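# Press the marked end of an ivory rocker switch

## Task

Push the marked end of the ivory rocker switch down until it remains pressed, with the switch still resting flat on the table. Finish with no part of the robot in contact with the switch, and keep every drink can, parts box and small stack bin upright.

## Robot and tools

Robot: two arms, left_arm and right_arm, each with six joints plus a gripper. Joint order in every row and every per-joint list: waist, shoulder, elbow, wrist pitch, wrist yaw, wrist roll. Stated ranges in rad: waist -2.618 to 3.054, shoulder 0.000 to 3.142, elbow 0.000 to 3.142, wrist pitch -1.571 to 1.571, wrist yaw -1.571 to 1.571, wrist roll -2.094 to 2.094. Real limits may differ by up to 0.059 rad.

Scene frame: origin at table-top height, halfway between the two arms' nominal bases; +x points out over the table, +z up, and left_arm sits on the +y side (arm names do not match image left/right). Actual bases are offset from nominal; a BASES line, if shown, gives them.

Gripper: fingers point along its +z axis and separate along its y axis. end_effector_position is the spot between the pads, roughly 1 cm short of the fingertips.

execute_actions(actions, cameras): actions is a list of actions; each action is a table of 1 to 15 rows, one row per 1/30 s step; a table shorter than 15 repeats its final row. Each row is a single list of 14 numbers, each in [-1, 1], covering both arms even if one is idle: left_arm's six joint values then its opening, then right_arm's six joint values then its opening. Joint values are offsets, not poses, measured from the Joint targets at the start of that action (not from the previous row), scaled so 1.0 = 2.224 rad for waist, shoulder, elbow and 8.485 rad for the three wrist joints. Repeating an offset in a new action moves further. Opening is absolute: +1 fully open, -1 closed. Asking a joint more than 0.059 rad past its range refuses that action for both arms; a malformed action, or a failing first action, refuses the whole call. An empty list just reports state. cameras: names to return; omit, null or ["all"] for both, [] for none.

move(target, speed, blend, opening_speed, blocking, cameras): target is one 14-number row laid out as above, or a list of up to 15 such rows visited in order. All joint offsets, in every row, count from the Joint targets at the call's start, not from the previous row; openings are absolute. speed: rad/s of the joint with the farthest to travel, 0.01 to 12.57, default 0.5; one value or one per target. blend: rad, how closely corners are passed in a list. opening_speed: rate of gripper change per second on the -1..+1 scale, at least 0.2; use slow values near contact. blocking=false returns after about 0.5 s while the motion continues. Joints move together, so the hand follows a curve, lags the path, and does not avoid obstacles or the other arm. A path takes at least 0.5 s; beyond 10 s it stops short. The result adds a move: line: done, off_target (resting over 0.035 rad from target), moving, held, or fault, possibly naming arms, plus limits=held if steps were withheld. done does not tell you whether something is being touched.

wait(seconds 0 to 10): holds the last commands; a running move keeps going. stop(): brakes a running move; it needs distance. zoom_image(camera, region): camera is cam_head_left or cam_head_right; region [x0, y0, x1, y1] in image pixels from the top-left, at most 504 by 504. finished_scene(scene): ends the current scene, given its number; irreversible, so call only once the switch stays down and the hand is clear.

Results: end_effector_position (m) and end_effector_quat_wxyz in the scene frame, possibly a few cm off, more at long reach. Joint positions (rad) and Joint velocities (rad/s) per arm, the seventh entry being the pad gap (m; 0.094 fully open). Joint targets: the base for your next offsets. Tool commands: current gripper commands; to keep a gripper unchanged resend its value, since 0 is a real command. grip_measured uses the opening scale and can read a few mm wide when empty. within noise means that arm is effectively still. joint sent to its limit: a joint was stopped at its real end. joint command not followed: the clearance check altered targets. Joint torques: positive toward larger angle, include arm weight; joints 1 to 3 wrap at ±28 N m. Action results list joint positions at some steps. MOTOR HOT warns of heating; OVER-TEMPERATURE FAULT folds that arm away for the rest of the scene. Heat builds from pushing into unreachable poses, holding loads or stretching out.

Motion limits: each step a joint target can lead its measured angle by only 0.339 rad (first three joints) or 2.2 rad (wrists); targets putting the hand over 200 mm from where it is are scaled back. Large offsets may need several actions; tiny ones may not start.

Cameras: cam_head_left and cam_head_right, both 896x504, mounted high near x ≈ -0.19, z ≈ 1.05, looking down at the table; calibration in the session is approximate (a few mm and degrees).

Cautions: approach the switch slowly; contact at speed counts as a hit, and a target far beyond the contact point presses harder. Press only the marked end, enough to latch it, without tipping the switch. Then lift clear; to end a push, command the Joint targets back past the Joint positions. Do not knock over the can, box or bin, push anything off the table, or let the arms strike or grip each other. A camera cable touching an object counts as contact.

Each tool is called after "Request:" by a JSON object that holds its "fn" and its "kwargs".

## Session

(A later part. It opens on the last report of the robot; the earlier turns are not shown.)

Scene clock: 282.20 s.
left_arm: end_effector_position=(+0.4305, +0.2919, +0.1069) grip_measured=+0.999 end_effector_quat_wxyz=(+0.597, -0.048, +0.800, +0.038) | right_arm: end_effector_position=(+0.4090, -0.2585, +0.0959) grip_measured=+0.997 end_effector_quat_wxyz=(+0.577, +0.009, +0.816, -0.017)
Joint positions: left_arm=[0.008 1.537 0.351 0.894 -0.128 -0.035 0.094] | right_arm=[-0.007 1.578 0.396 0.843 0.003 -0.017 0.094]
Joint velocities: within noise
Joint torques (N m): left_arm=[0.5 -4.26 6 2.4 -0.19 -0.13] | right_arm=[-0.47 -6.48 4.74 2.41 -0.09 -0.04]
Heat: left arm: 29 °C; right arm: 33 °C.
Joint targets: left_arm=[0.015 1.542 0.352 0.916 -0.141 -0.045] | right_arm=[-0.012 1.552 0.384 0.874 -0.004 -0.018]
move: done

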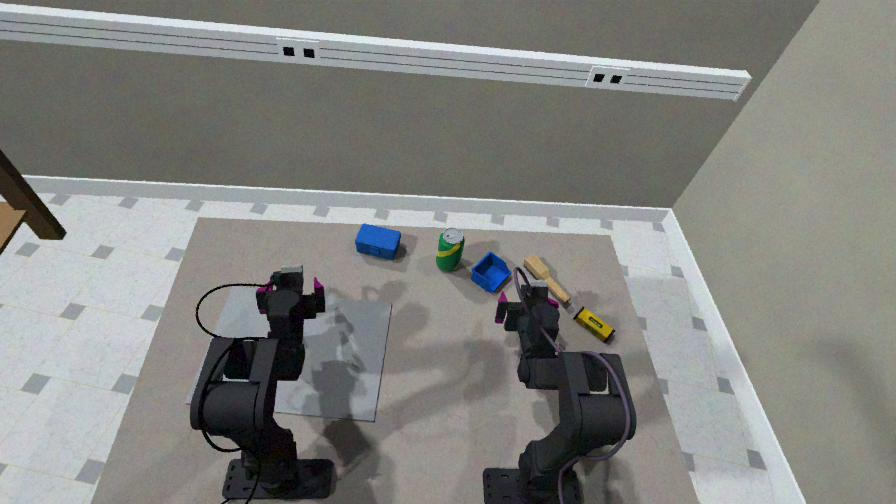

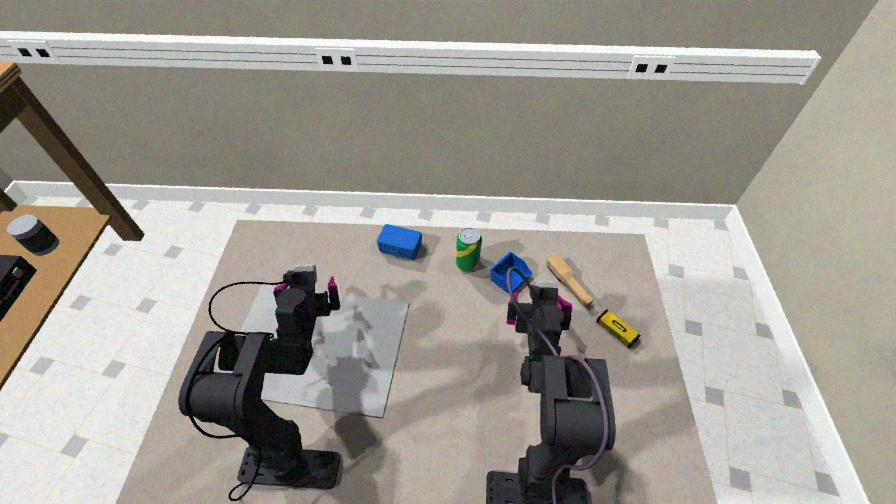

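Request:
{"fn": "move", "kwargs": {"target": [[0.17986, 0.02608, 0.33633, -0.08438, 0.01662, 0.0053, -1.0, -0.17986, 0.02158, 0.32194, -0.07943, 0.0005, 0.0021, -1.0],[0.44964, -0.0054, 0.38129, -0.2376, 0.01662, 0.0053, -1.0, -0.44964, -0.00989, 0.36691, -0.23265, 0.0005, 0.0021, -1.0]], "speed": 2.0, "blend": [0.3, 0]}}

Scene clock: 288.27 s.
left_arm: end_effector_position=(+0.1900, +0.5153, +0.0965) grip_measured=-0.995 end_effector_quat_wxyz=(+0.035, -0.481, +0.876, +0.025) | right_arm: end_effector_position=(+0.1505, -0.4908, +0.0956) grip_measured=-0.996 end_effector_quat_wxyz=(+0.035, +0.494, +0.869, -0.022)
Joint positions: left_arm=[1.011 1.565 1.171 -1.092 -0.011 -0.01 0] | right_arm=[-1.009 1.56 1.163 -1.091 0.002 -0.006 0]
Joint velocities: within noise
Joint torques (N m): left_arm=[0.32 -8.76 9.72 0.63 0.13 0.09] | right_arm=[-0.27 -7.36 9.72 0.41 -0.03 0.03]
Heat: left arm: 29 °C; right arm: 34 °C.
Joint targets: left_arm=[1.015 1.529 1.200 -1.100 -0.001 0.000] | right_arm=[-1.012 1.530 1.200 -1.101 0.000 -0.001]
move: off_target (right_arm); right_arm: the elbow is farthest, 0.037 rad from its target

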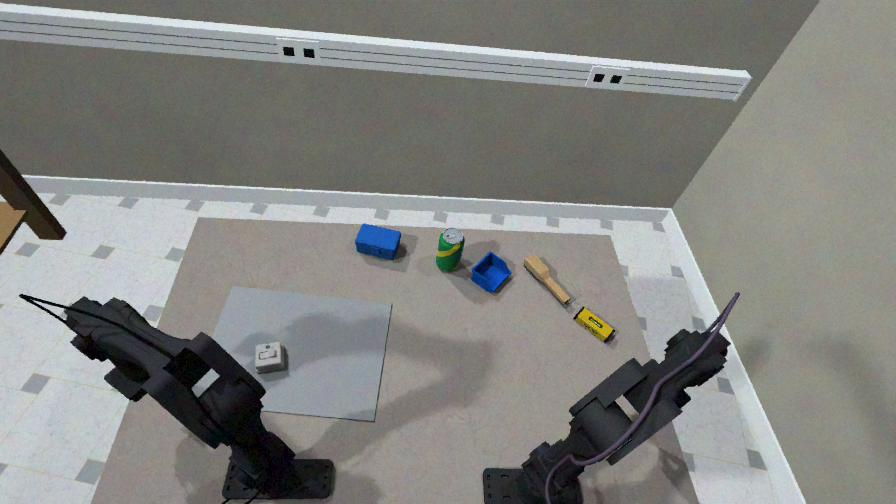

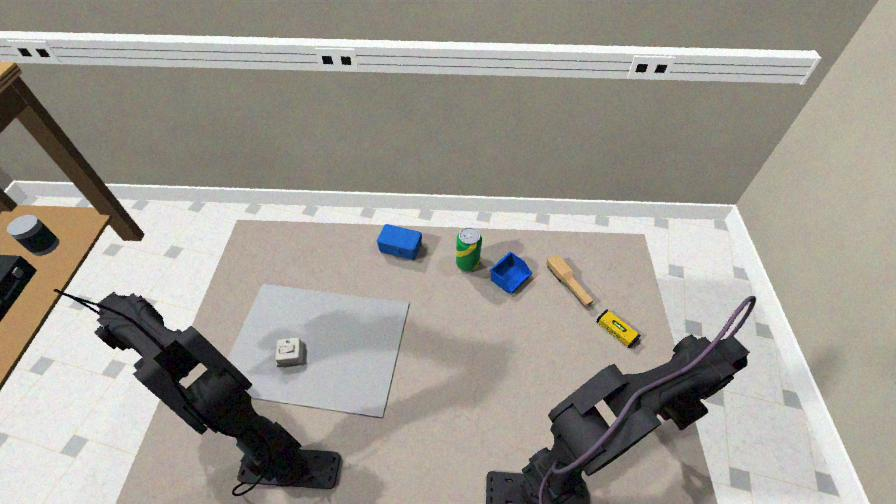

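Request:
{"fn": "move", "kwargs": {"target": [[-0.35926, 0.02549, -0.05535, 0.00437, 0, 0, -1.0, 0, 0, 0, 0, 0, 0, -1.0],[-0.35926, 0.05535, -0.11574, 0.02801, 0, 0, -1.0, 0, 0, 0, 0, 0, 0, -1.0],[-0.35926, 0.02549, -0.05535, 0.00437, 0, 0, -1.0, 0, 0, 0, 0, 0, 0, -1.0]], "speed": [1.5, 0.25, 0.5]}}

Request:
{"fn": "zoom_image", "kwargs": {"camera": "cam_head_right", "region": [250, 310, 310, 370]}}

Request:
{"fn": "zoom_image", "kwargs": {"camera": "cam_head_left", "region": [240, 320, 300, 380]}}

Scene clock: 294.13 s.
left_arm: end_effector_position=(+0.2895, +0.3247, +0.0542) grip_measured=-0.995 end_effector_quat_wxyz=(-0.023, -0.104, +0.994, -0.002) | right_arm: end_effector_position=(+0.1503, -0.4906, +0.0956) grip_measured=-0.996 end_effector_quat_wxyz=(+0.035, +0.494, +0.869, -0.021)
Joint positions: left_arm=[0.218 1.618 1.056 -1.054 -0.001 -0.009 0] | right_arm=[-1.009 1.56 1.163 -1.092 0.002 -0.006 0]
Joint velocities: within noise
Joint torques (N m): left_arm=[-0.2 -8.5 8.47 0.31 0.04 0.06] | right_arm=[-0.28 -7.36 9.72 0.43 -0.03 0.03]
Heat: left arm: 29 °C; right arm: 34 °C.
Joint targets: left_arm=[0.216 1.586 1.077 -1.063 0.000 0.000] | right_arm=[-1.012 1.530 1.200 -1.101 0.000 -0.001]
move: off_target (right_arm); right_arm: the elbow is farthest, 0.037 rad from its target

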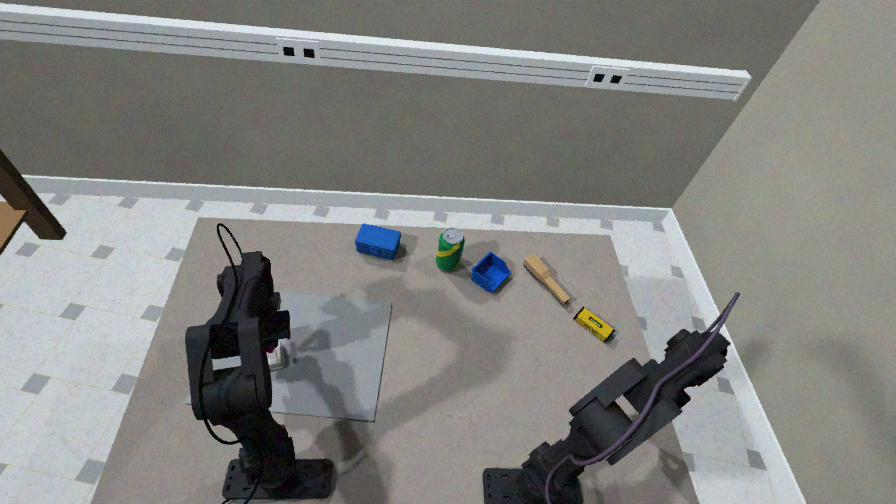

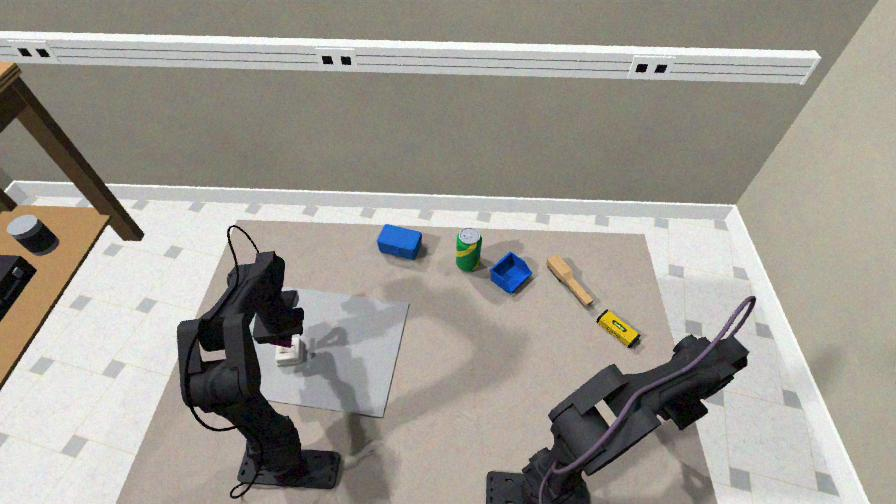

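Scaled by 8.400 from the camera's 896x504 image, which has a finer 1280x720 frame.

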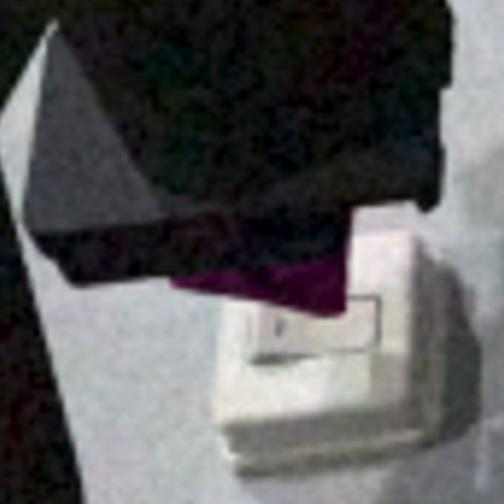

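Scaled by 8.400 from the camera's 896x504 image, which has a finer 1280x720 frame.

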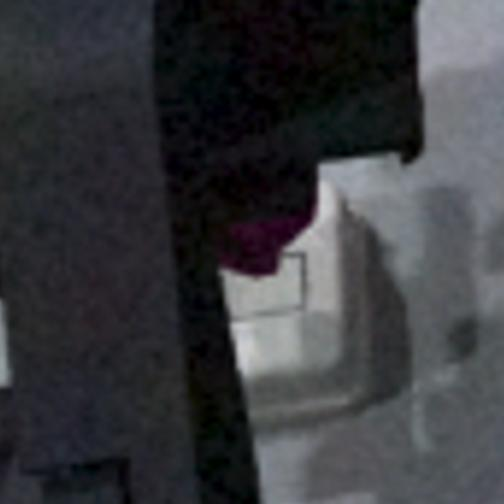

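Request:
{"fn": "move", "kwargs": {"target": [[0, 0, 0.045, 0, 0, 0, -1.0, 0, 0, 0, 0, 0, 0, -1.0],[0.0375, 0.00463, 0.00486, 0, 0, 0, -1.0, 0, 0, 0, 0, 0, 0, -1.0],[0.0375, 0.03431, -0.0553, 0.02351, 0, 0, -1.0, 0, 0, 0, 0, 0, 0, -1.0],[0.0375, -0.0225, 0.06745, -0.01179, 0, 0, -1.0, 0, 0, 0, 0, 0, 0, -1.0],[0.2398, -0.0225, 0.06745, -0.01179, 0, 0, -1.0, 0, 0, 0, 0, 0, 0, -1.0]], "speed": [0.5, 0.5, 0.25, 0.8, 1.0], "blend": [0.02, 0, 0, 0.1, 0]}}

Request:
{"fn": "zoom_image", "kwargs": {"camera": "cam_head_right", "region": [260, 320, 320, 380]}}

Request:
{"fn": "zoom_image", "kwargs": {"camera": "cam_head_left", "region": [240, 325, 300, 385]}}

Scene clock: 301.47 s.
left_arm: end_effector_position=(+0.2461, +0.4626, +0.1088) grip_measured=-0.995 end_effector_quat_wxyz=(+0.034, -0.361, +0.932, +0.013) | right_arm: end_effector_position=(+0.1503, -0.4905, +0.0956) grip_measured=-0.996 end_effector_quat_wxyz=(+0.035, +0.494, +0.869, -0.021)
Joint positions: left_arm=[0.748 1.555 1.212 -1.155 -0.001 -0.008 0] | right_arm=[-1.009 1.56 1.163 -1.092 0.002 -0.006 0]
Joint velocities: within noise
Joint torques (N m): left_arm=[0.1 -7.23 8.28 0.58 0.03 0.07] | right_arm=[-0.27 -7.36 9.73 0.43 -0.03 0.03]
Heat: left arm: 29 °C; right arm: 34 °C.
Joint targets: left_arm=[0.749 1.536 1.227 -1.163 -0.001 0.000] | right_arm=[-1.012 1.530 1.200 -1.101 0.000 -0.001]
move: off_target (right_arm); right_arm: the elbow is farthest, 0.037 rad from its target

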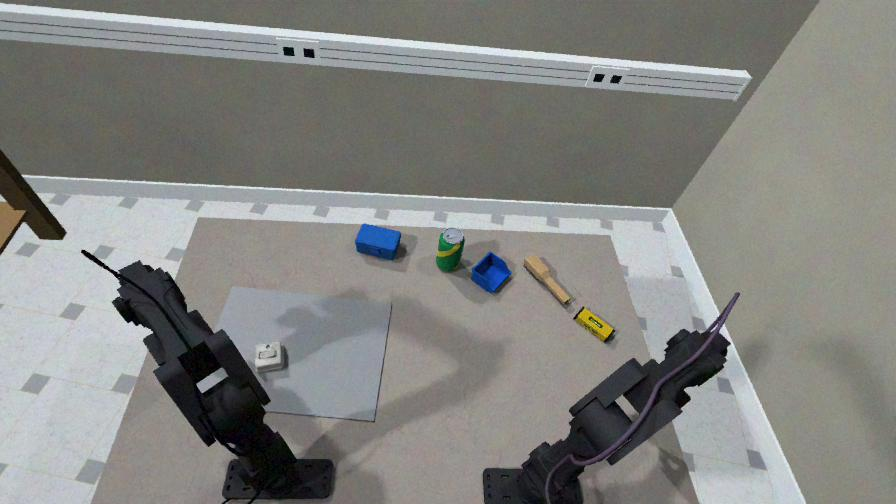

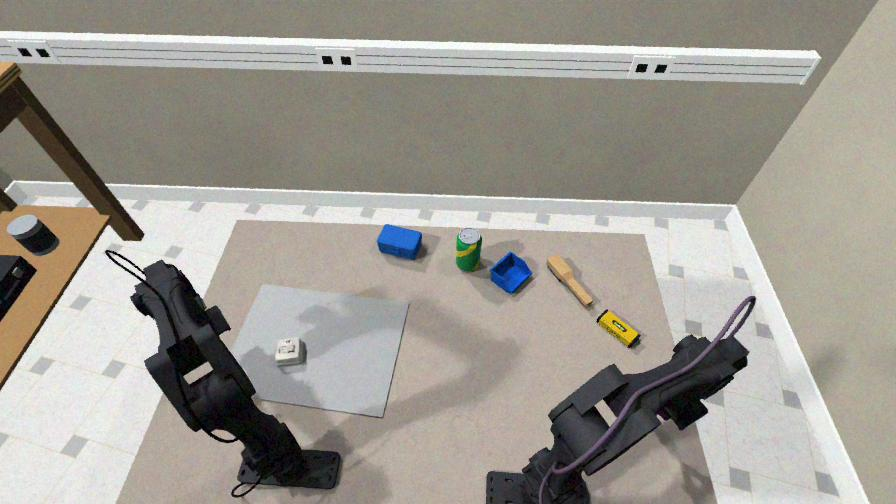

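Scaled by 8.400 from the camera's 896x504 image, which has a finer 1280x720 frame.

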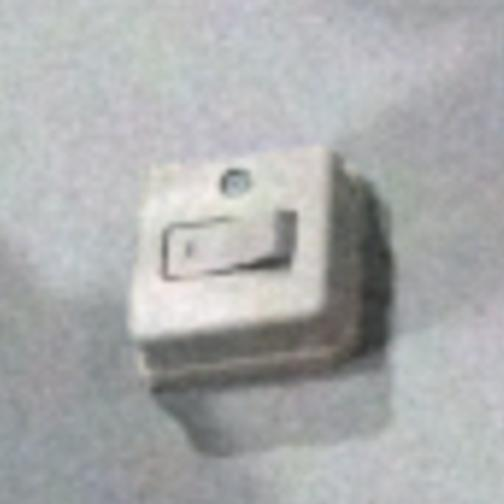

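Scaled by 8.400 from the camera's 896x504 image, which has a finer 1280x720 frame.

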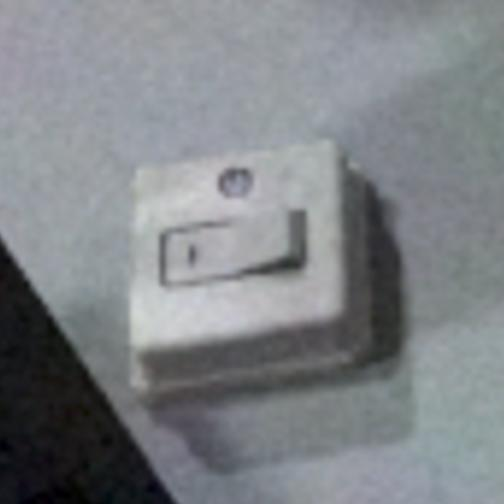

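Request:
{"fn": "zoom_image", "kwargs": {"camera": "cam_head_left", "region": [270, 30, 330, 80]}}

Request:
{"fn": "zoom_image", "kwargs": {"camera": "cam_head_left", "region": [300, 445, 360, 504]}}

Request:
{"fn": "zoom_image", "kwargs": {"camera": "cam_head_left", "region": [470, 455, 530, 504]}}

Request:
{"fn": "zoom_image", "kwargs": {"camera": "cam_head_right", "region": [300, 440, 360, 500]}}

Request:
{"fn": "zoom_image", "kwargs": {"camera": "cam_head_right", "region": [470, 455, 530, 504]}}

Scaled by 8.400 from the camera's 896x504 image, which has a finer 1280x720 frame.

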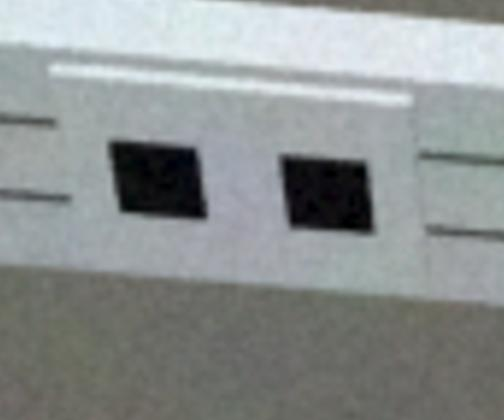

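Scaled by 8.400 from the camera's 896x504 image, which has a finer 1280x720 frame.

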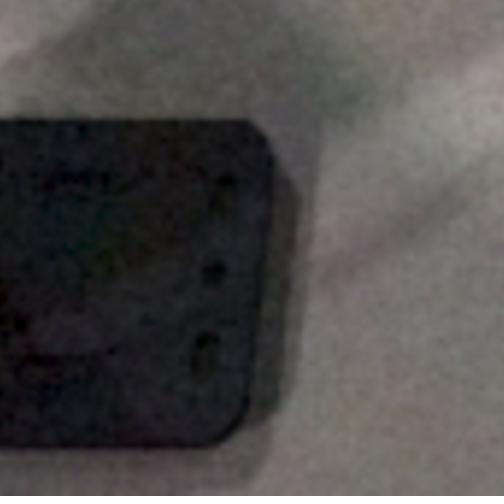

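Scaled by 8.400 from the camera's 896x504 image, which has a finer 1280x720 frame.

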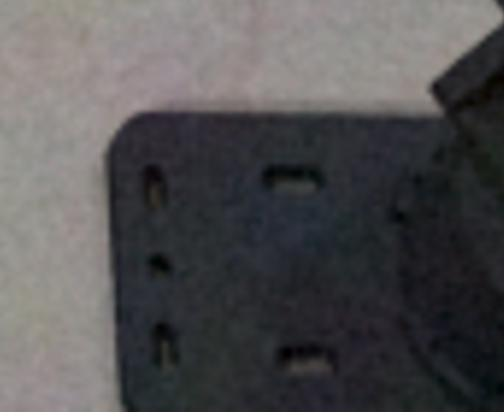

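Scaled by 8.400 from the camera's 896x504 image, which has a finer 1280x720 frame.

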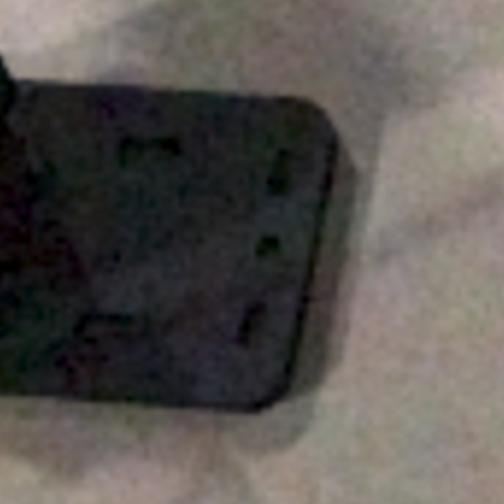

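Scaled by 8.400 from the camera's 896x504 image, which has a finer 1280x720 frame.

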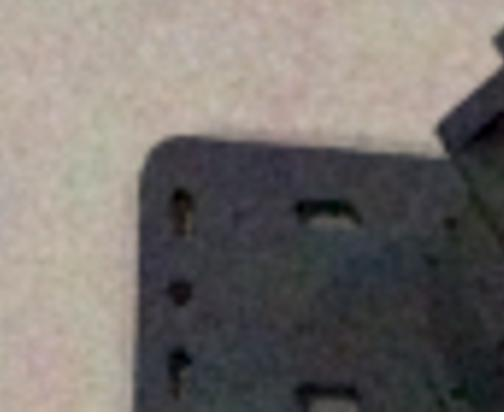

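Request:
{"fn": "move", "kwargs": {"target": [[-0.5616, 0.36012, 0.45081, -0.03553, 0, 0, -1.0, 0, 0, 0, 0, 0, 0, -1.0],[-0.5616, 0.35458, 0.35198, -0.01108, 0, 0, -1.0, 0, 0, 0, 0, 0, 0, -1.0]], "speed": [1.0, 0.5]}}

Request:
{"fn": "zoom_image", "kwargs": {"camera": "cam_head_left", "region": [370, 270, 430, 330]}}

Request:
{"fn": "zoom_image", "kwargs": {"camera": "cam_head_right", "region": [385, 270, 445, 330]}}

Scene clock: 314.97 s.
left_arm: end_effector_position=(+0.4253, +0.0491, +0.0496) grip_measured=-0.995 end_effector_quat_wxyz=(-0.001, +0.253, +0.967, -0.002) | right_arm: end_effector_position=(+0.1503, -0.4905, +0.0956) grip_measured=-0.996 end_effector_quat_wxyz=(+0.035, +0.494, +0.869, -0.021)
Joint positions: left_arm=[-0.502 2.313 2.013 -1.272 0.004 -0.008 0] | right_arm=[-1.009 1.56 1.163 -1.092 0.002 -0.006 0]
Joint velocities: within noise
Joint torques (N m): left_arm=[0.01 -10.93 6.5 0.61 -0.05 0.06] | right_arm=[-0.27 -7.36 9.72 0.44 -0.03 0.02]
Heat: left arm: 29 °C; right arm: 34 °C.
Joint targets: left_arm=[-0.500 2.325 2.010 -1.257 -0.001 0.000] | right_arm=[-1.012 1.530 1.200 -1.101 0.000 -0.001]
move: off_target (right_arm); right_arm: the elbow is farthest, 0.037 rad from its target

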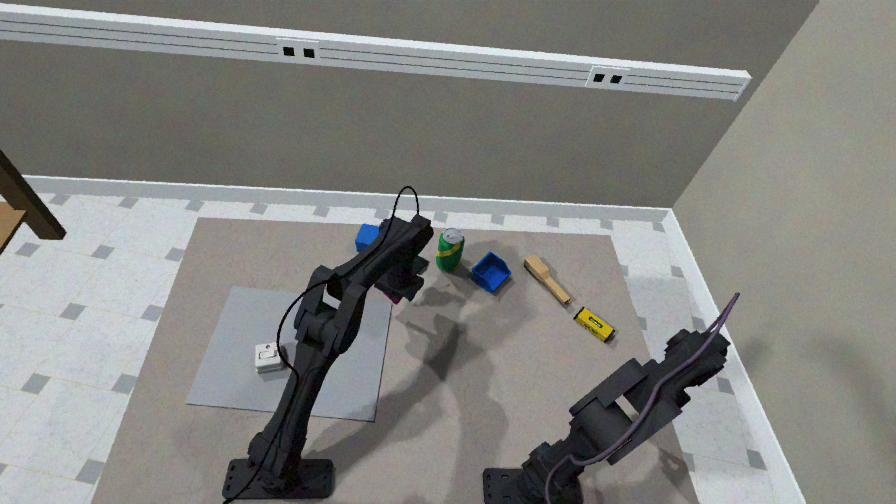

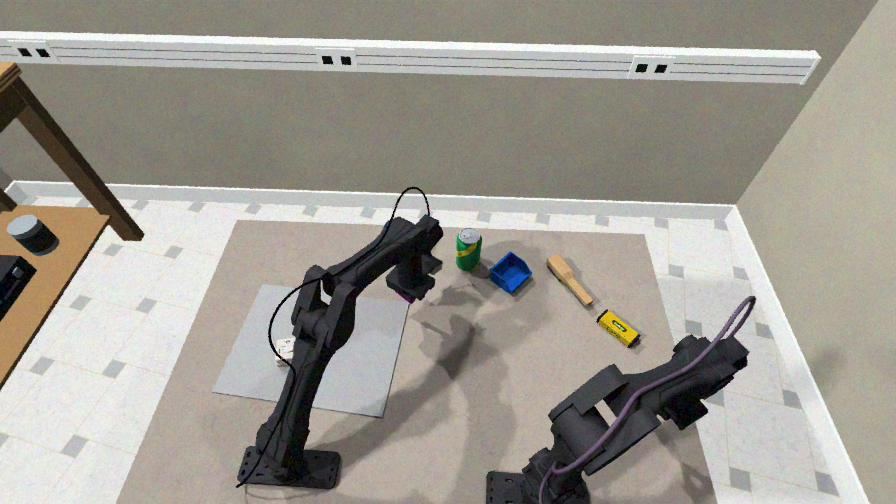

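Scaled by 8.400 from the camera's 896x504 image, which has a finer 1280x720 frame.

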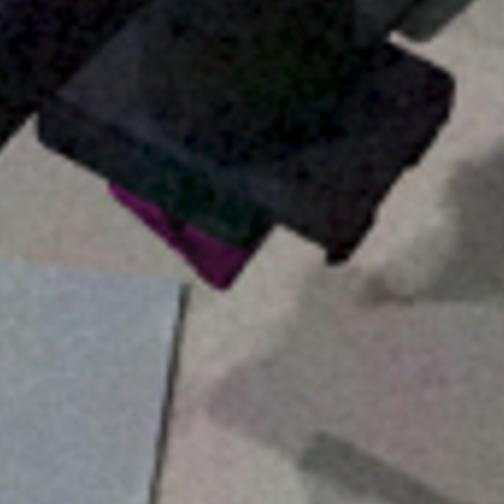

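Scaled by 8.400 from the camera's 896x504 image, which has a finer 1280x720 frame.

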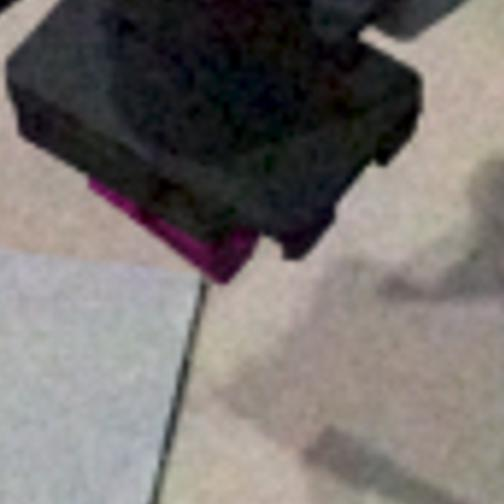

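Request:
{"fn": "move", "kwargs": {"target": [[0, 0.0055, 0.0988, -0.02446, 0, 0, -1.0, 0, 0, 0, 0, 0, 0, -1.0],[0.6812, -0.35746, -0.36421, 0.0185, 0, 0, -1.0, 0, 0, 0, 0, 0, 0, -1.0],[0.6812, -0.35746, -0.36421, 0.0185, 0, 0, -1.0, 0.67985, 0.36056, 0.4589, -0.04308, 0, 0, -1.0],[0.6812, -0.35746, -0.36421, 0.0185, 0, 0, -1.0, 0.67985, 0.35503, 0.36007, -0.01862, 0, 0, -1.0]], "speed": [0.5, 1.2, 1.0, 0.5]}}

Request:
{"fn": "zoom_image", "kwargs": {"camera": "cam_head_left", "region": [415, 280, 475, 340]}}

Request:
{"fn": "zoom_image", "kwargs": {"camera": "cam_head_right", "region": [425, 280, 485, 340]}}

Scene clock: 324.13 s.
left_arm: end_effector_position=(+0.1925, +0.5186, +0.1063) grip_measured=-0.995 end_effector_quat_wxyz=(+0.043, -0.481, +0.876, +0.025) | right_arm: end_effector_position=(+0.4068, -0.0391, +0.0524) grip_measured=-0.996 end_effector_quat_wxyz=(+0.004, -0.234, +0.972, +0.002)
Joint positions: left_arm=[1.014 1.562 1.206 -1.115 -0.004 -0.007 0] | right_arm=[0.498 2.308 2.016 -1.27 -0.003 -0.005 0]
Joint velocities: within noise
Joint torques (N m): left_arm=[0.03 -8.34 6.37 0.89 0.06 0.04] | right_arm=[0.17 -10.26 5.26 0.49 0.03 0.02]
Heat: left arm: 29 °C; right arm: 34 °C.
Joint targets: left_arm=[1.015 1.530 1.200 -1.100 0.000 0.000] | right_arm=[0.500 2.320 2.001 -1.259 0.000 -0.001]
move: done

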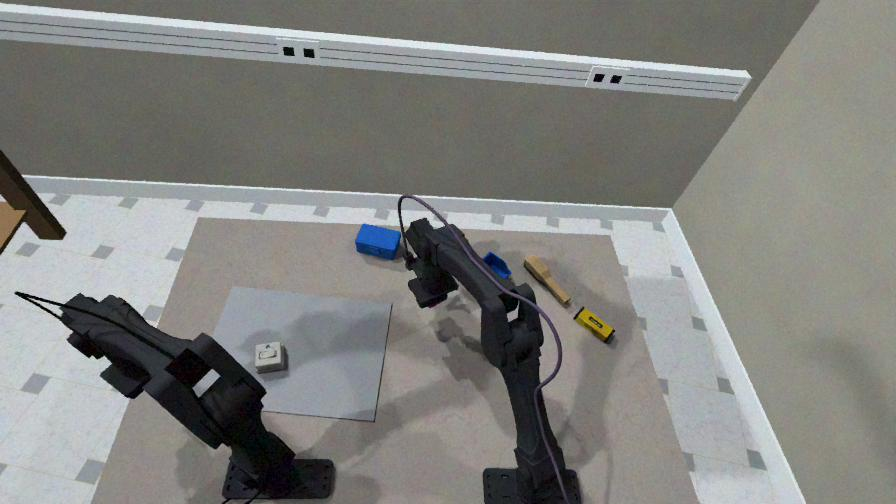

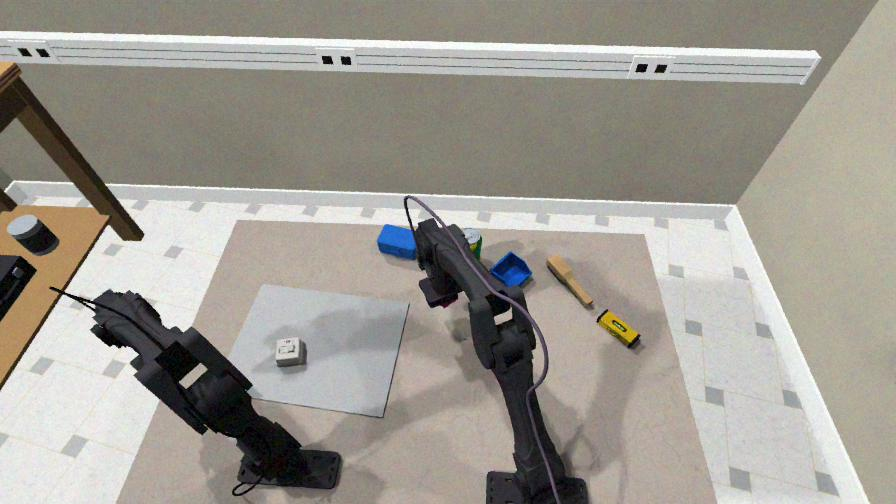

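Scaled by 8.400 from the camera's 896x504 image, which has a finer 1280x720 frame.

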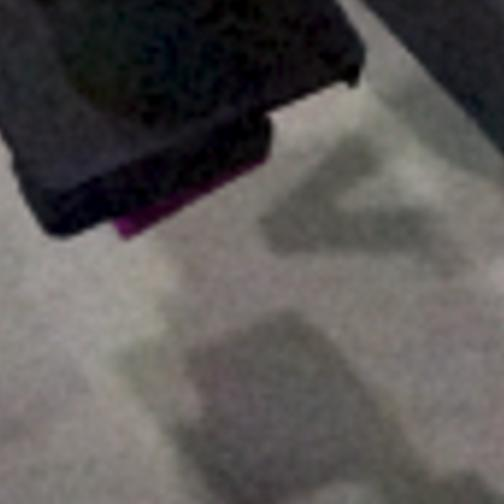

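Scaled by 8.400 from the camera's 896x504 image, which has a finer 1280x720 frame.

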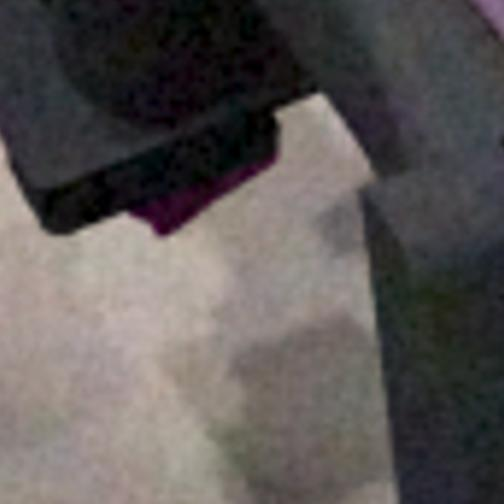

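Request:
{"fn": "move", "kwargs": {"target": [[0, 0, 0, 0, 0, 0, -1.0, 0, 0, 0.08993, 0, 0, 0, -1.0],[0, 0, 0, 0, 0, 0, -1.0, -0.22482, -0.27275, -0.25, 0, 0, 0, -1.0],[0, 0, 0, 0, 0, 0, -1.0, -0.22482, -0.27275, -0.35732, 0.02219, 0, 0, -1.0]], "speed": [0.5, 1.0, 0.5], "cameras": []}}

Scene clock: 339.87 s.
left_arm: end_effector_position=(+0.1926, +0.5187, +0.1064) grip_measured=-0.995 end_effector_quat_wxyz=(+0.043, -0.481, +0.876, +0.025) | right_arm: end_effector_position=(+0.3035, -0.2529, +0.0614) grip_measured=-0.996 end_effector_quat_wxyz=(-0.015, +0.014, +1.000, +0.000)
Joint positions: left_arm=[1.014 1.562 1.206 -1.115 -0.004 -0.007 0] | right_arm=[-0.004 1.738 1.22 -1.083 0 -0.005 0]
Joint velocities: within noise
Joint torques (N m): left_arm=[0.06 -8.35 6.31 0.86 0.05 0.02] | right_arm=[0.27 -8.29 5.08 0.41 0 0.01]
Heat: left arm: 29 °C; right arm: 33 °C.
Joint targets: left_arm=[1.015 1.530 1.200 -1.100 0.000 0.000] | right_arm=[0.000 1.713 1.206 -1.070 0.000 -0.001]
move: done
No camera images: "cameras" was empty.

Request:
{"fn": "finished_scene", "kwargs": {"scene": 1}}

The scene is finished: the task was done.


## Next scene

The same job, from a new start.

Request:
{"fn": "execute_actions", "kwargs": {"actions": []}}

Scene clock: 0.00 s.
left_arm: end_effector_position=(+0.4364, +0.2538, +0.1116) grip_measured=+1.000 end_effector_quat_wxyz=(+0.579, +0.028, +0.810, -0.084) | right_arm: end_effector_position=(+0.3944, -0.2769, +0.0830) grip_measured=+1.000 end_effector_quat_wxyz=(+0.563, +0.034, +0.826, +0.021)
Joint positions: left_arm=[0.065 1.514 0.411 0.774 0.215 -0.036 0.094] | right_arm=[-0.117 1.567 0.353 0.835 -0.132 0.026 0.094]
Joint velocities: within noise
Joint torques (N m): no reading
Heat: left arm: 25 °C; right arm: 29 °C.
Joint targets: left_arm=[0.065 1.504 0.421 0.784 0.216 -0.036] | right_arm=[-0.117 1.560 0.360 0.835 -0.133 0.026]
Tool commands: left_gripper/opening=+1.0 right_gripper/opening=+1.0

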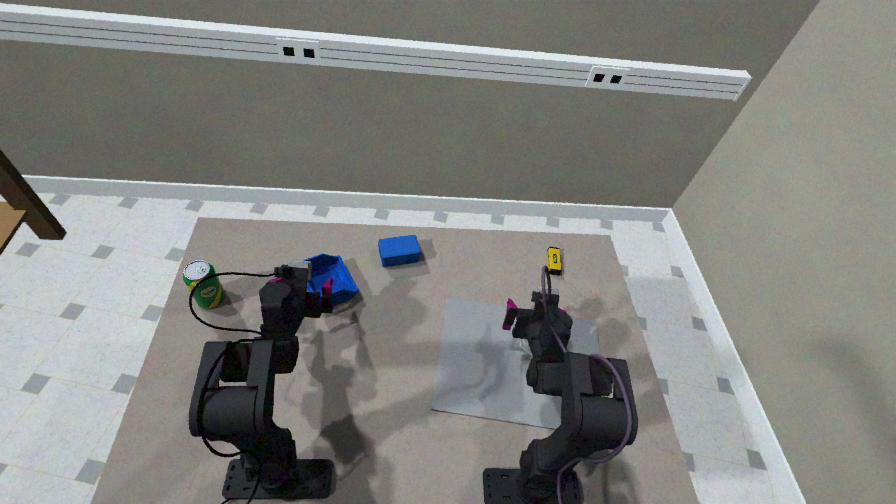

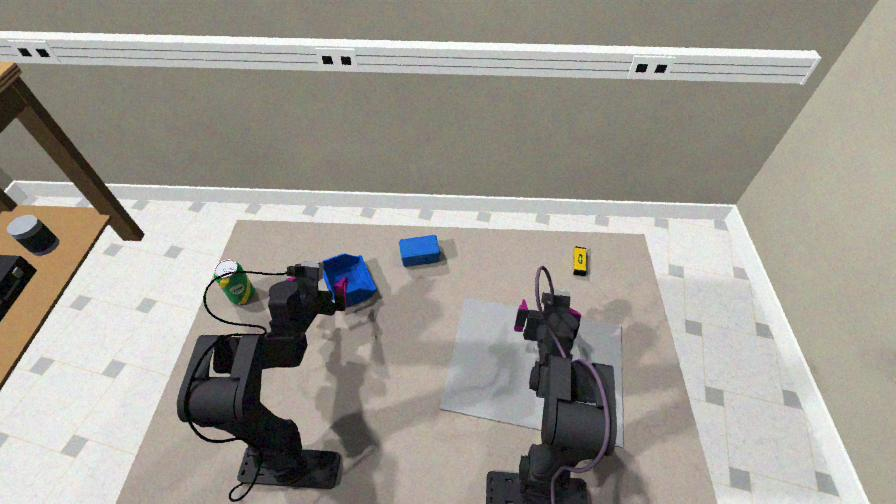

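Request:
{"fn": "move", "kwargs": {"target": [[0, 0, 0, 0, 0, 0, 1.0, -0.18, 0.018, 0.3327, -0.0748, 0.0157, -0.0031, -1.0],[0, 0, 0, 0, 0, 0, 1.0, -0.4024, -0.0135, 0.3777, -0.2281, 0.0157, -0.0031, -1.0]], "speed": 2.0, "blend": [0.3, 0]}}

Request:
{"fn": "zoom_image", "kwargs": {"camera": "cam_head_left", "region": [490, 310, 590, 390]}}

Scene clock: 3.43 s.
left_arm: end_effector_position=(+0.4364, +0.2538, +0.1116) grip_measured=+1.000 end_effector_quat_wxyz=(+0.579, +0.028, +0.810, -0.084) | right_arm: end_effector_position=(+0.1516, -0.4901, +0.0948) grip_measured=-0.997 end_effector_quat_wxyz=(+0.037, +0.497, +0.867, -0.018)
Joint positions: left_arm=[0.065 1.514 0.411 0.774 0.215 -0.036 0.094] | right_arm=[-1.009 1.561 1.161 -1.089 -0.004 0.004 0]
Joint velocities: within noise
Joint torques (N m): left_arm=[-0.09 -5.39 7.24 2.24 0.07 -0.03] | right_arm=[-0.32 -7.42 9.94 0.35 0.06 -0.06]
Heat: left arm: 25 °C; right arm: 29 °C.
Joint targets: left_arm=[0.065 1.504 0.421 0.784 0.216 -0.036] | right_arm=[-1.012 1.530 1.200 -1.100 0.000 0.000]
move: off_target (right_arm); right_arm: the elbow is farthest, 0.039 rad from its target

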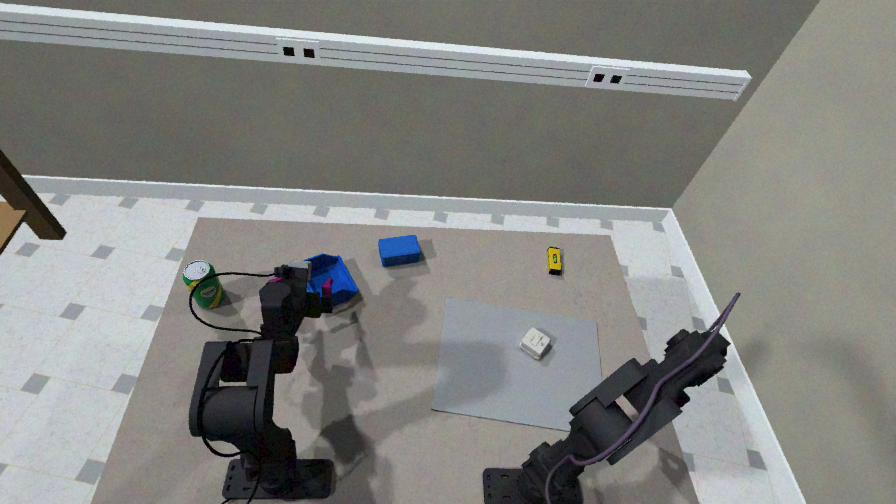

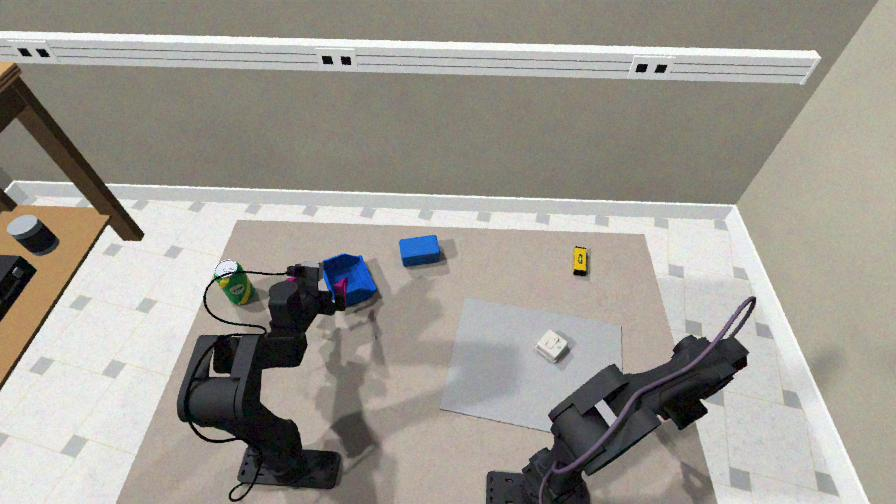

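Scaled by 5.040 from the camera's 896x504 image, which has a finer 1280x720 frame.

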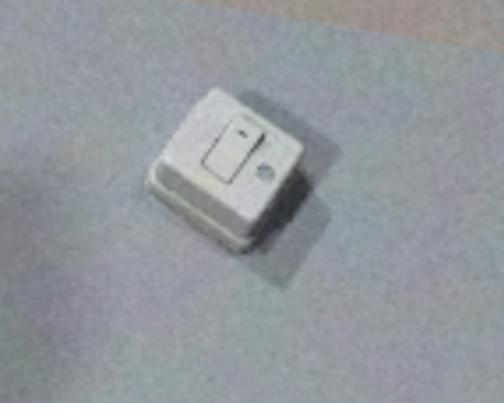

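Request:
{"fn": "move", "kwargs": {"target": [[0, 0, 0, 0, 0, 0, 1.0, 0.38323, 0.15764, 0.09622, -0.00132, 0, 0, -1.0],[0, 0, 0, 0, 0, 0, 1.0, 0.38323, 0.18161, 0.03898, 0.01995, 0, 0, -1.0],[0, 0, 0, 0, 0, 0, 1.0, 0.38323, 0.15764, 0.14622, -0.014, 0, 0, -1.0],[0, 0, 0, 0, 0, 0, 1.0, 0.133, 0.13, 0.14622, -0.014, 0, 0, -1.0]], "speed": [1.5, 0.22, 0.8, 1.2], "blend": [0, 0, 0.1, 0]}}

Request:
{"fn": "zoom_image", "kwargs": {"camera": "cam_head_left", "region": [505, 320, 565, 370]}}

Scene clock: 9.37 s.
left_arm: end_effector_position=(+0.4364, +0.2538, +0.1116) grip_measured=+1.000 end_effector_quat_wxyz=(+0.579, +0.028, +0.810, -0.084) | right_arm: end_effector_position=(+0.2579, -0.4789, +0.0940) grip_measured=-0.997 end_effector_quat_wxyz=(+0.002, +0.367, +0.930, -0.002)
Joint positions: left_arm=[0.065 1.514 0.411 0.774 0.215 -0.036 0.094] | right_arm=[-0.72 1.854 1.496 -1.207 0.001 0.001 0]
Joint velocities: within noise
Joint torques (N m): left_arm=[-0.16 -5.29 7.36 2.22 0.08 -0.05] | right_arm=[0.53 -10.14 8.95 0.23 -0.03 -0.04]
Heat: left arm: 26 °C; right arm: 30 °C.
Joint targets: left_arm=[0.065 1.504 0.421 0.784 0.216 -0.036] | right_arm=[-0.716 1.819 1.525 -1.219 0.000 -0.001]
move: done

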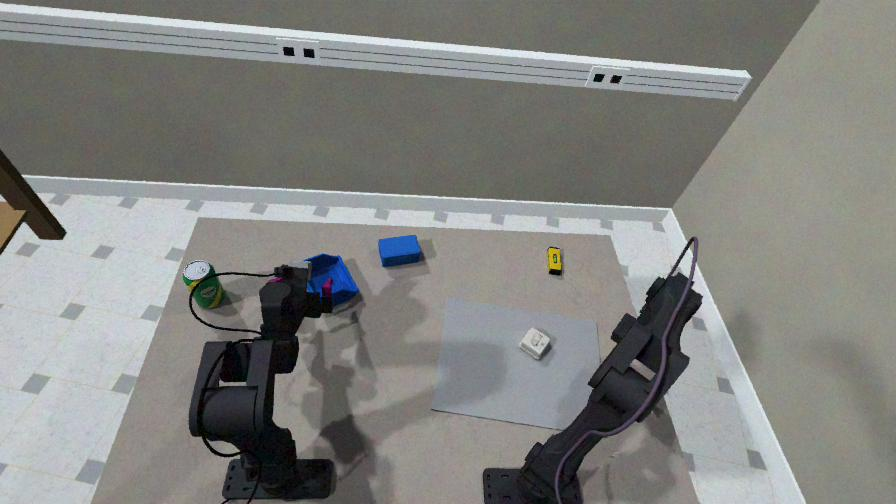

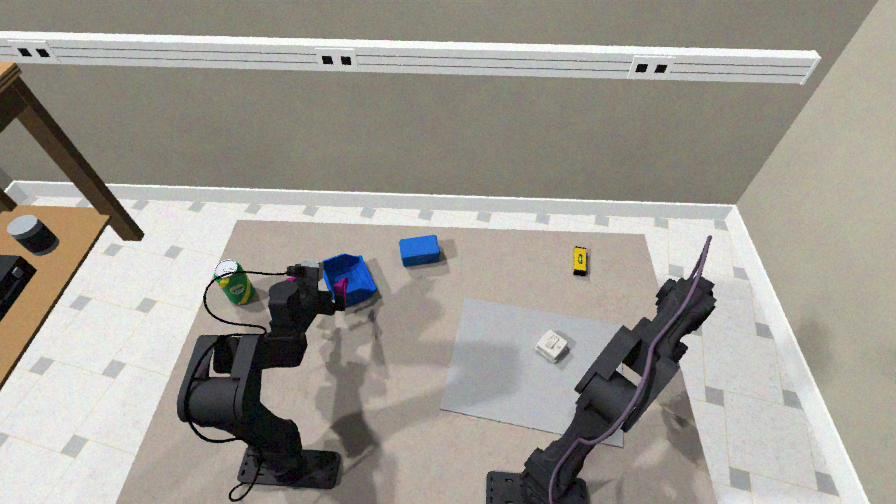

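Scaled by 8.400 from the camera's 896x504 image, which has a finer 1280x720 frame.

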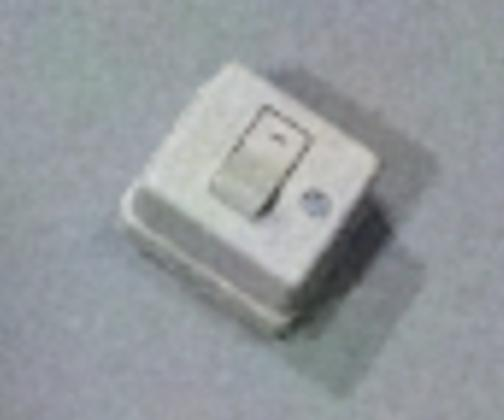

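Request:
{"fn": "finished_scene", "kwargs": {"scene": 2}}

The scene is finished: the task was done.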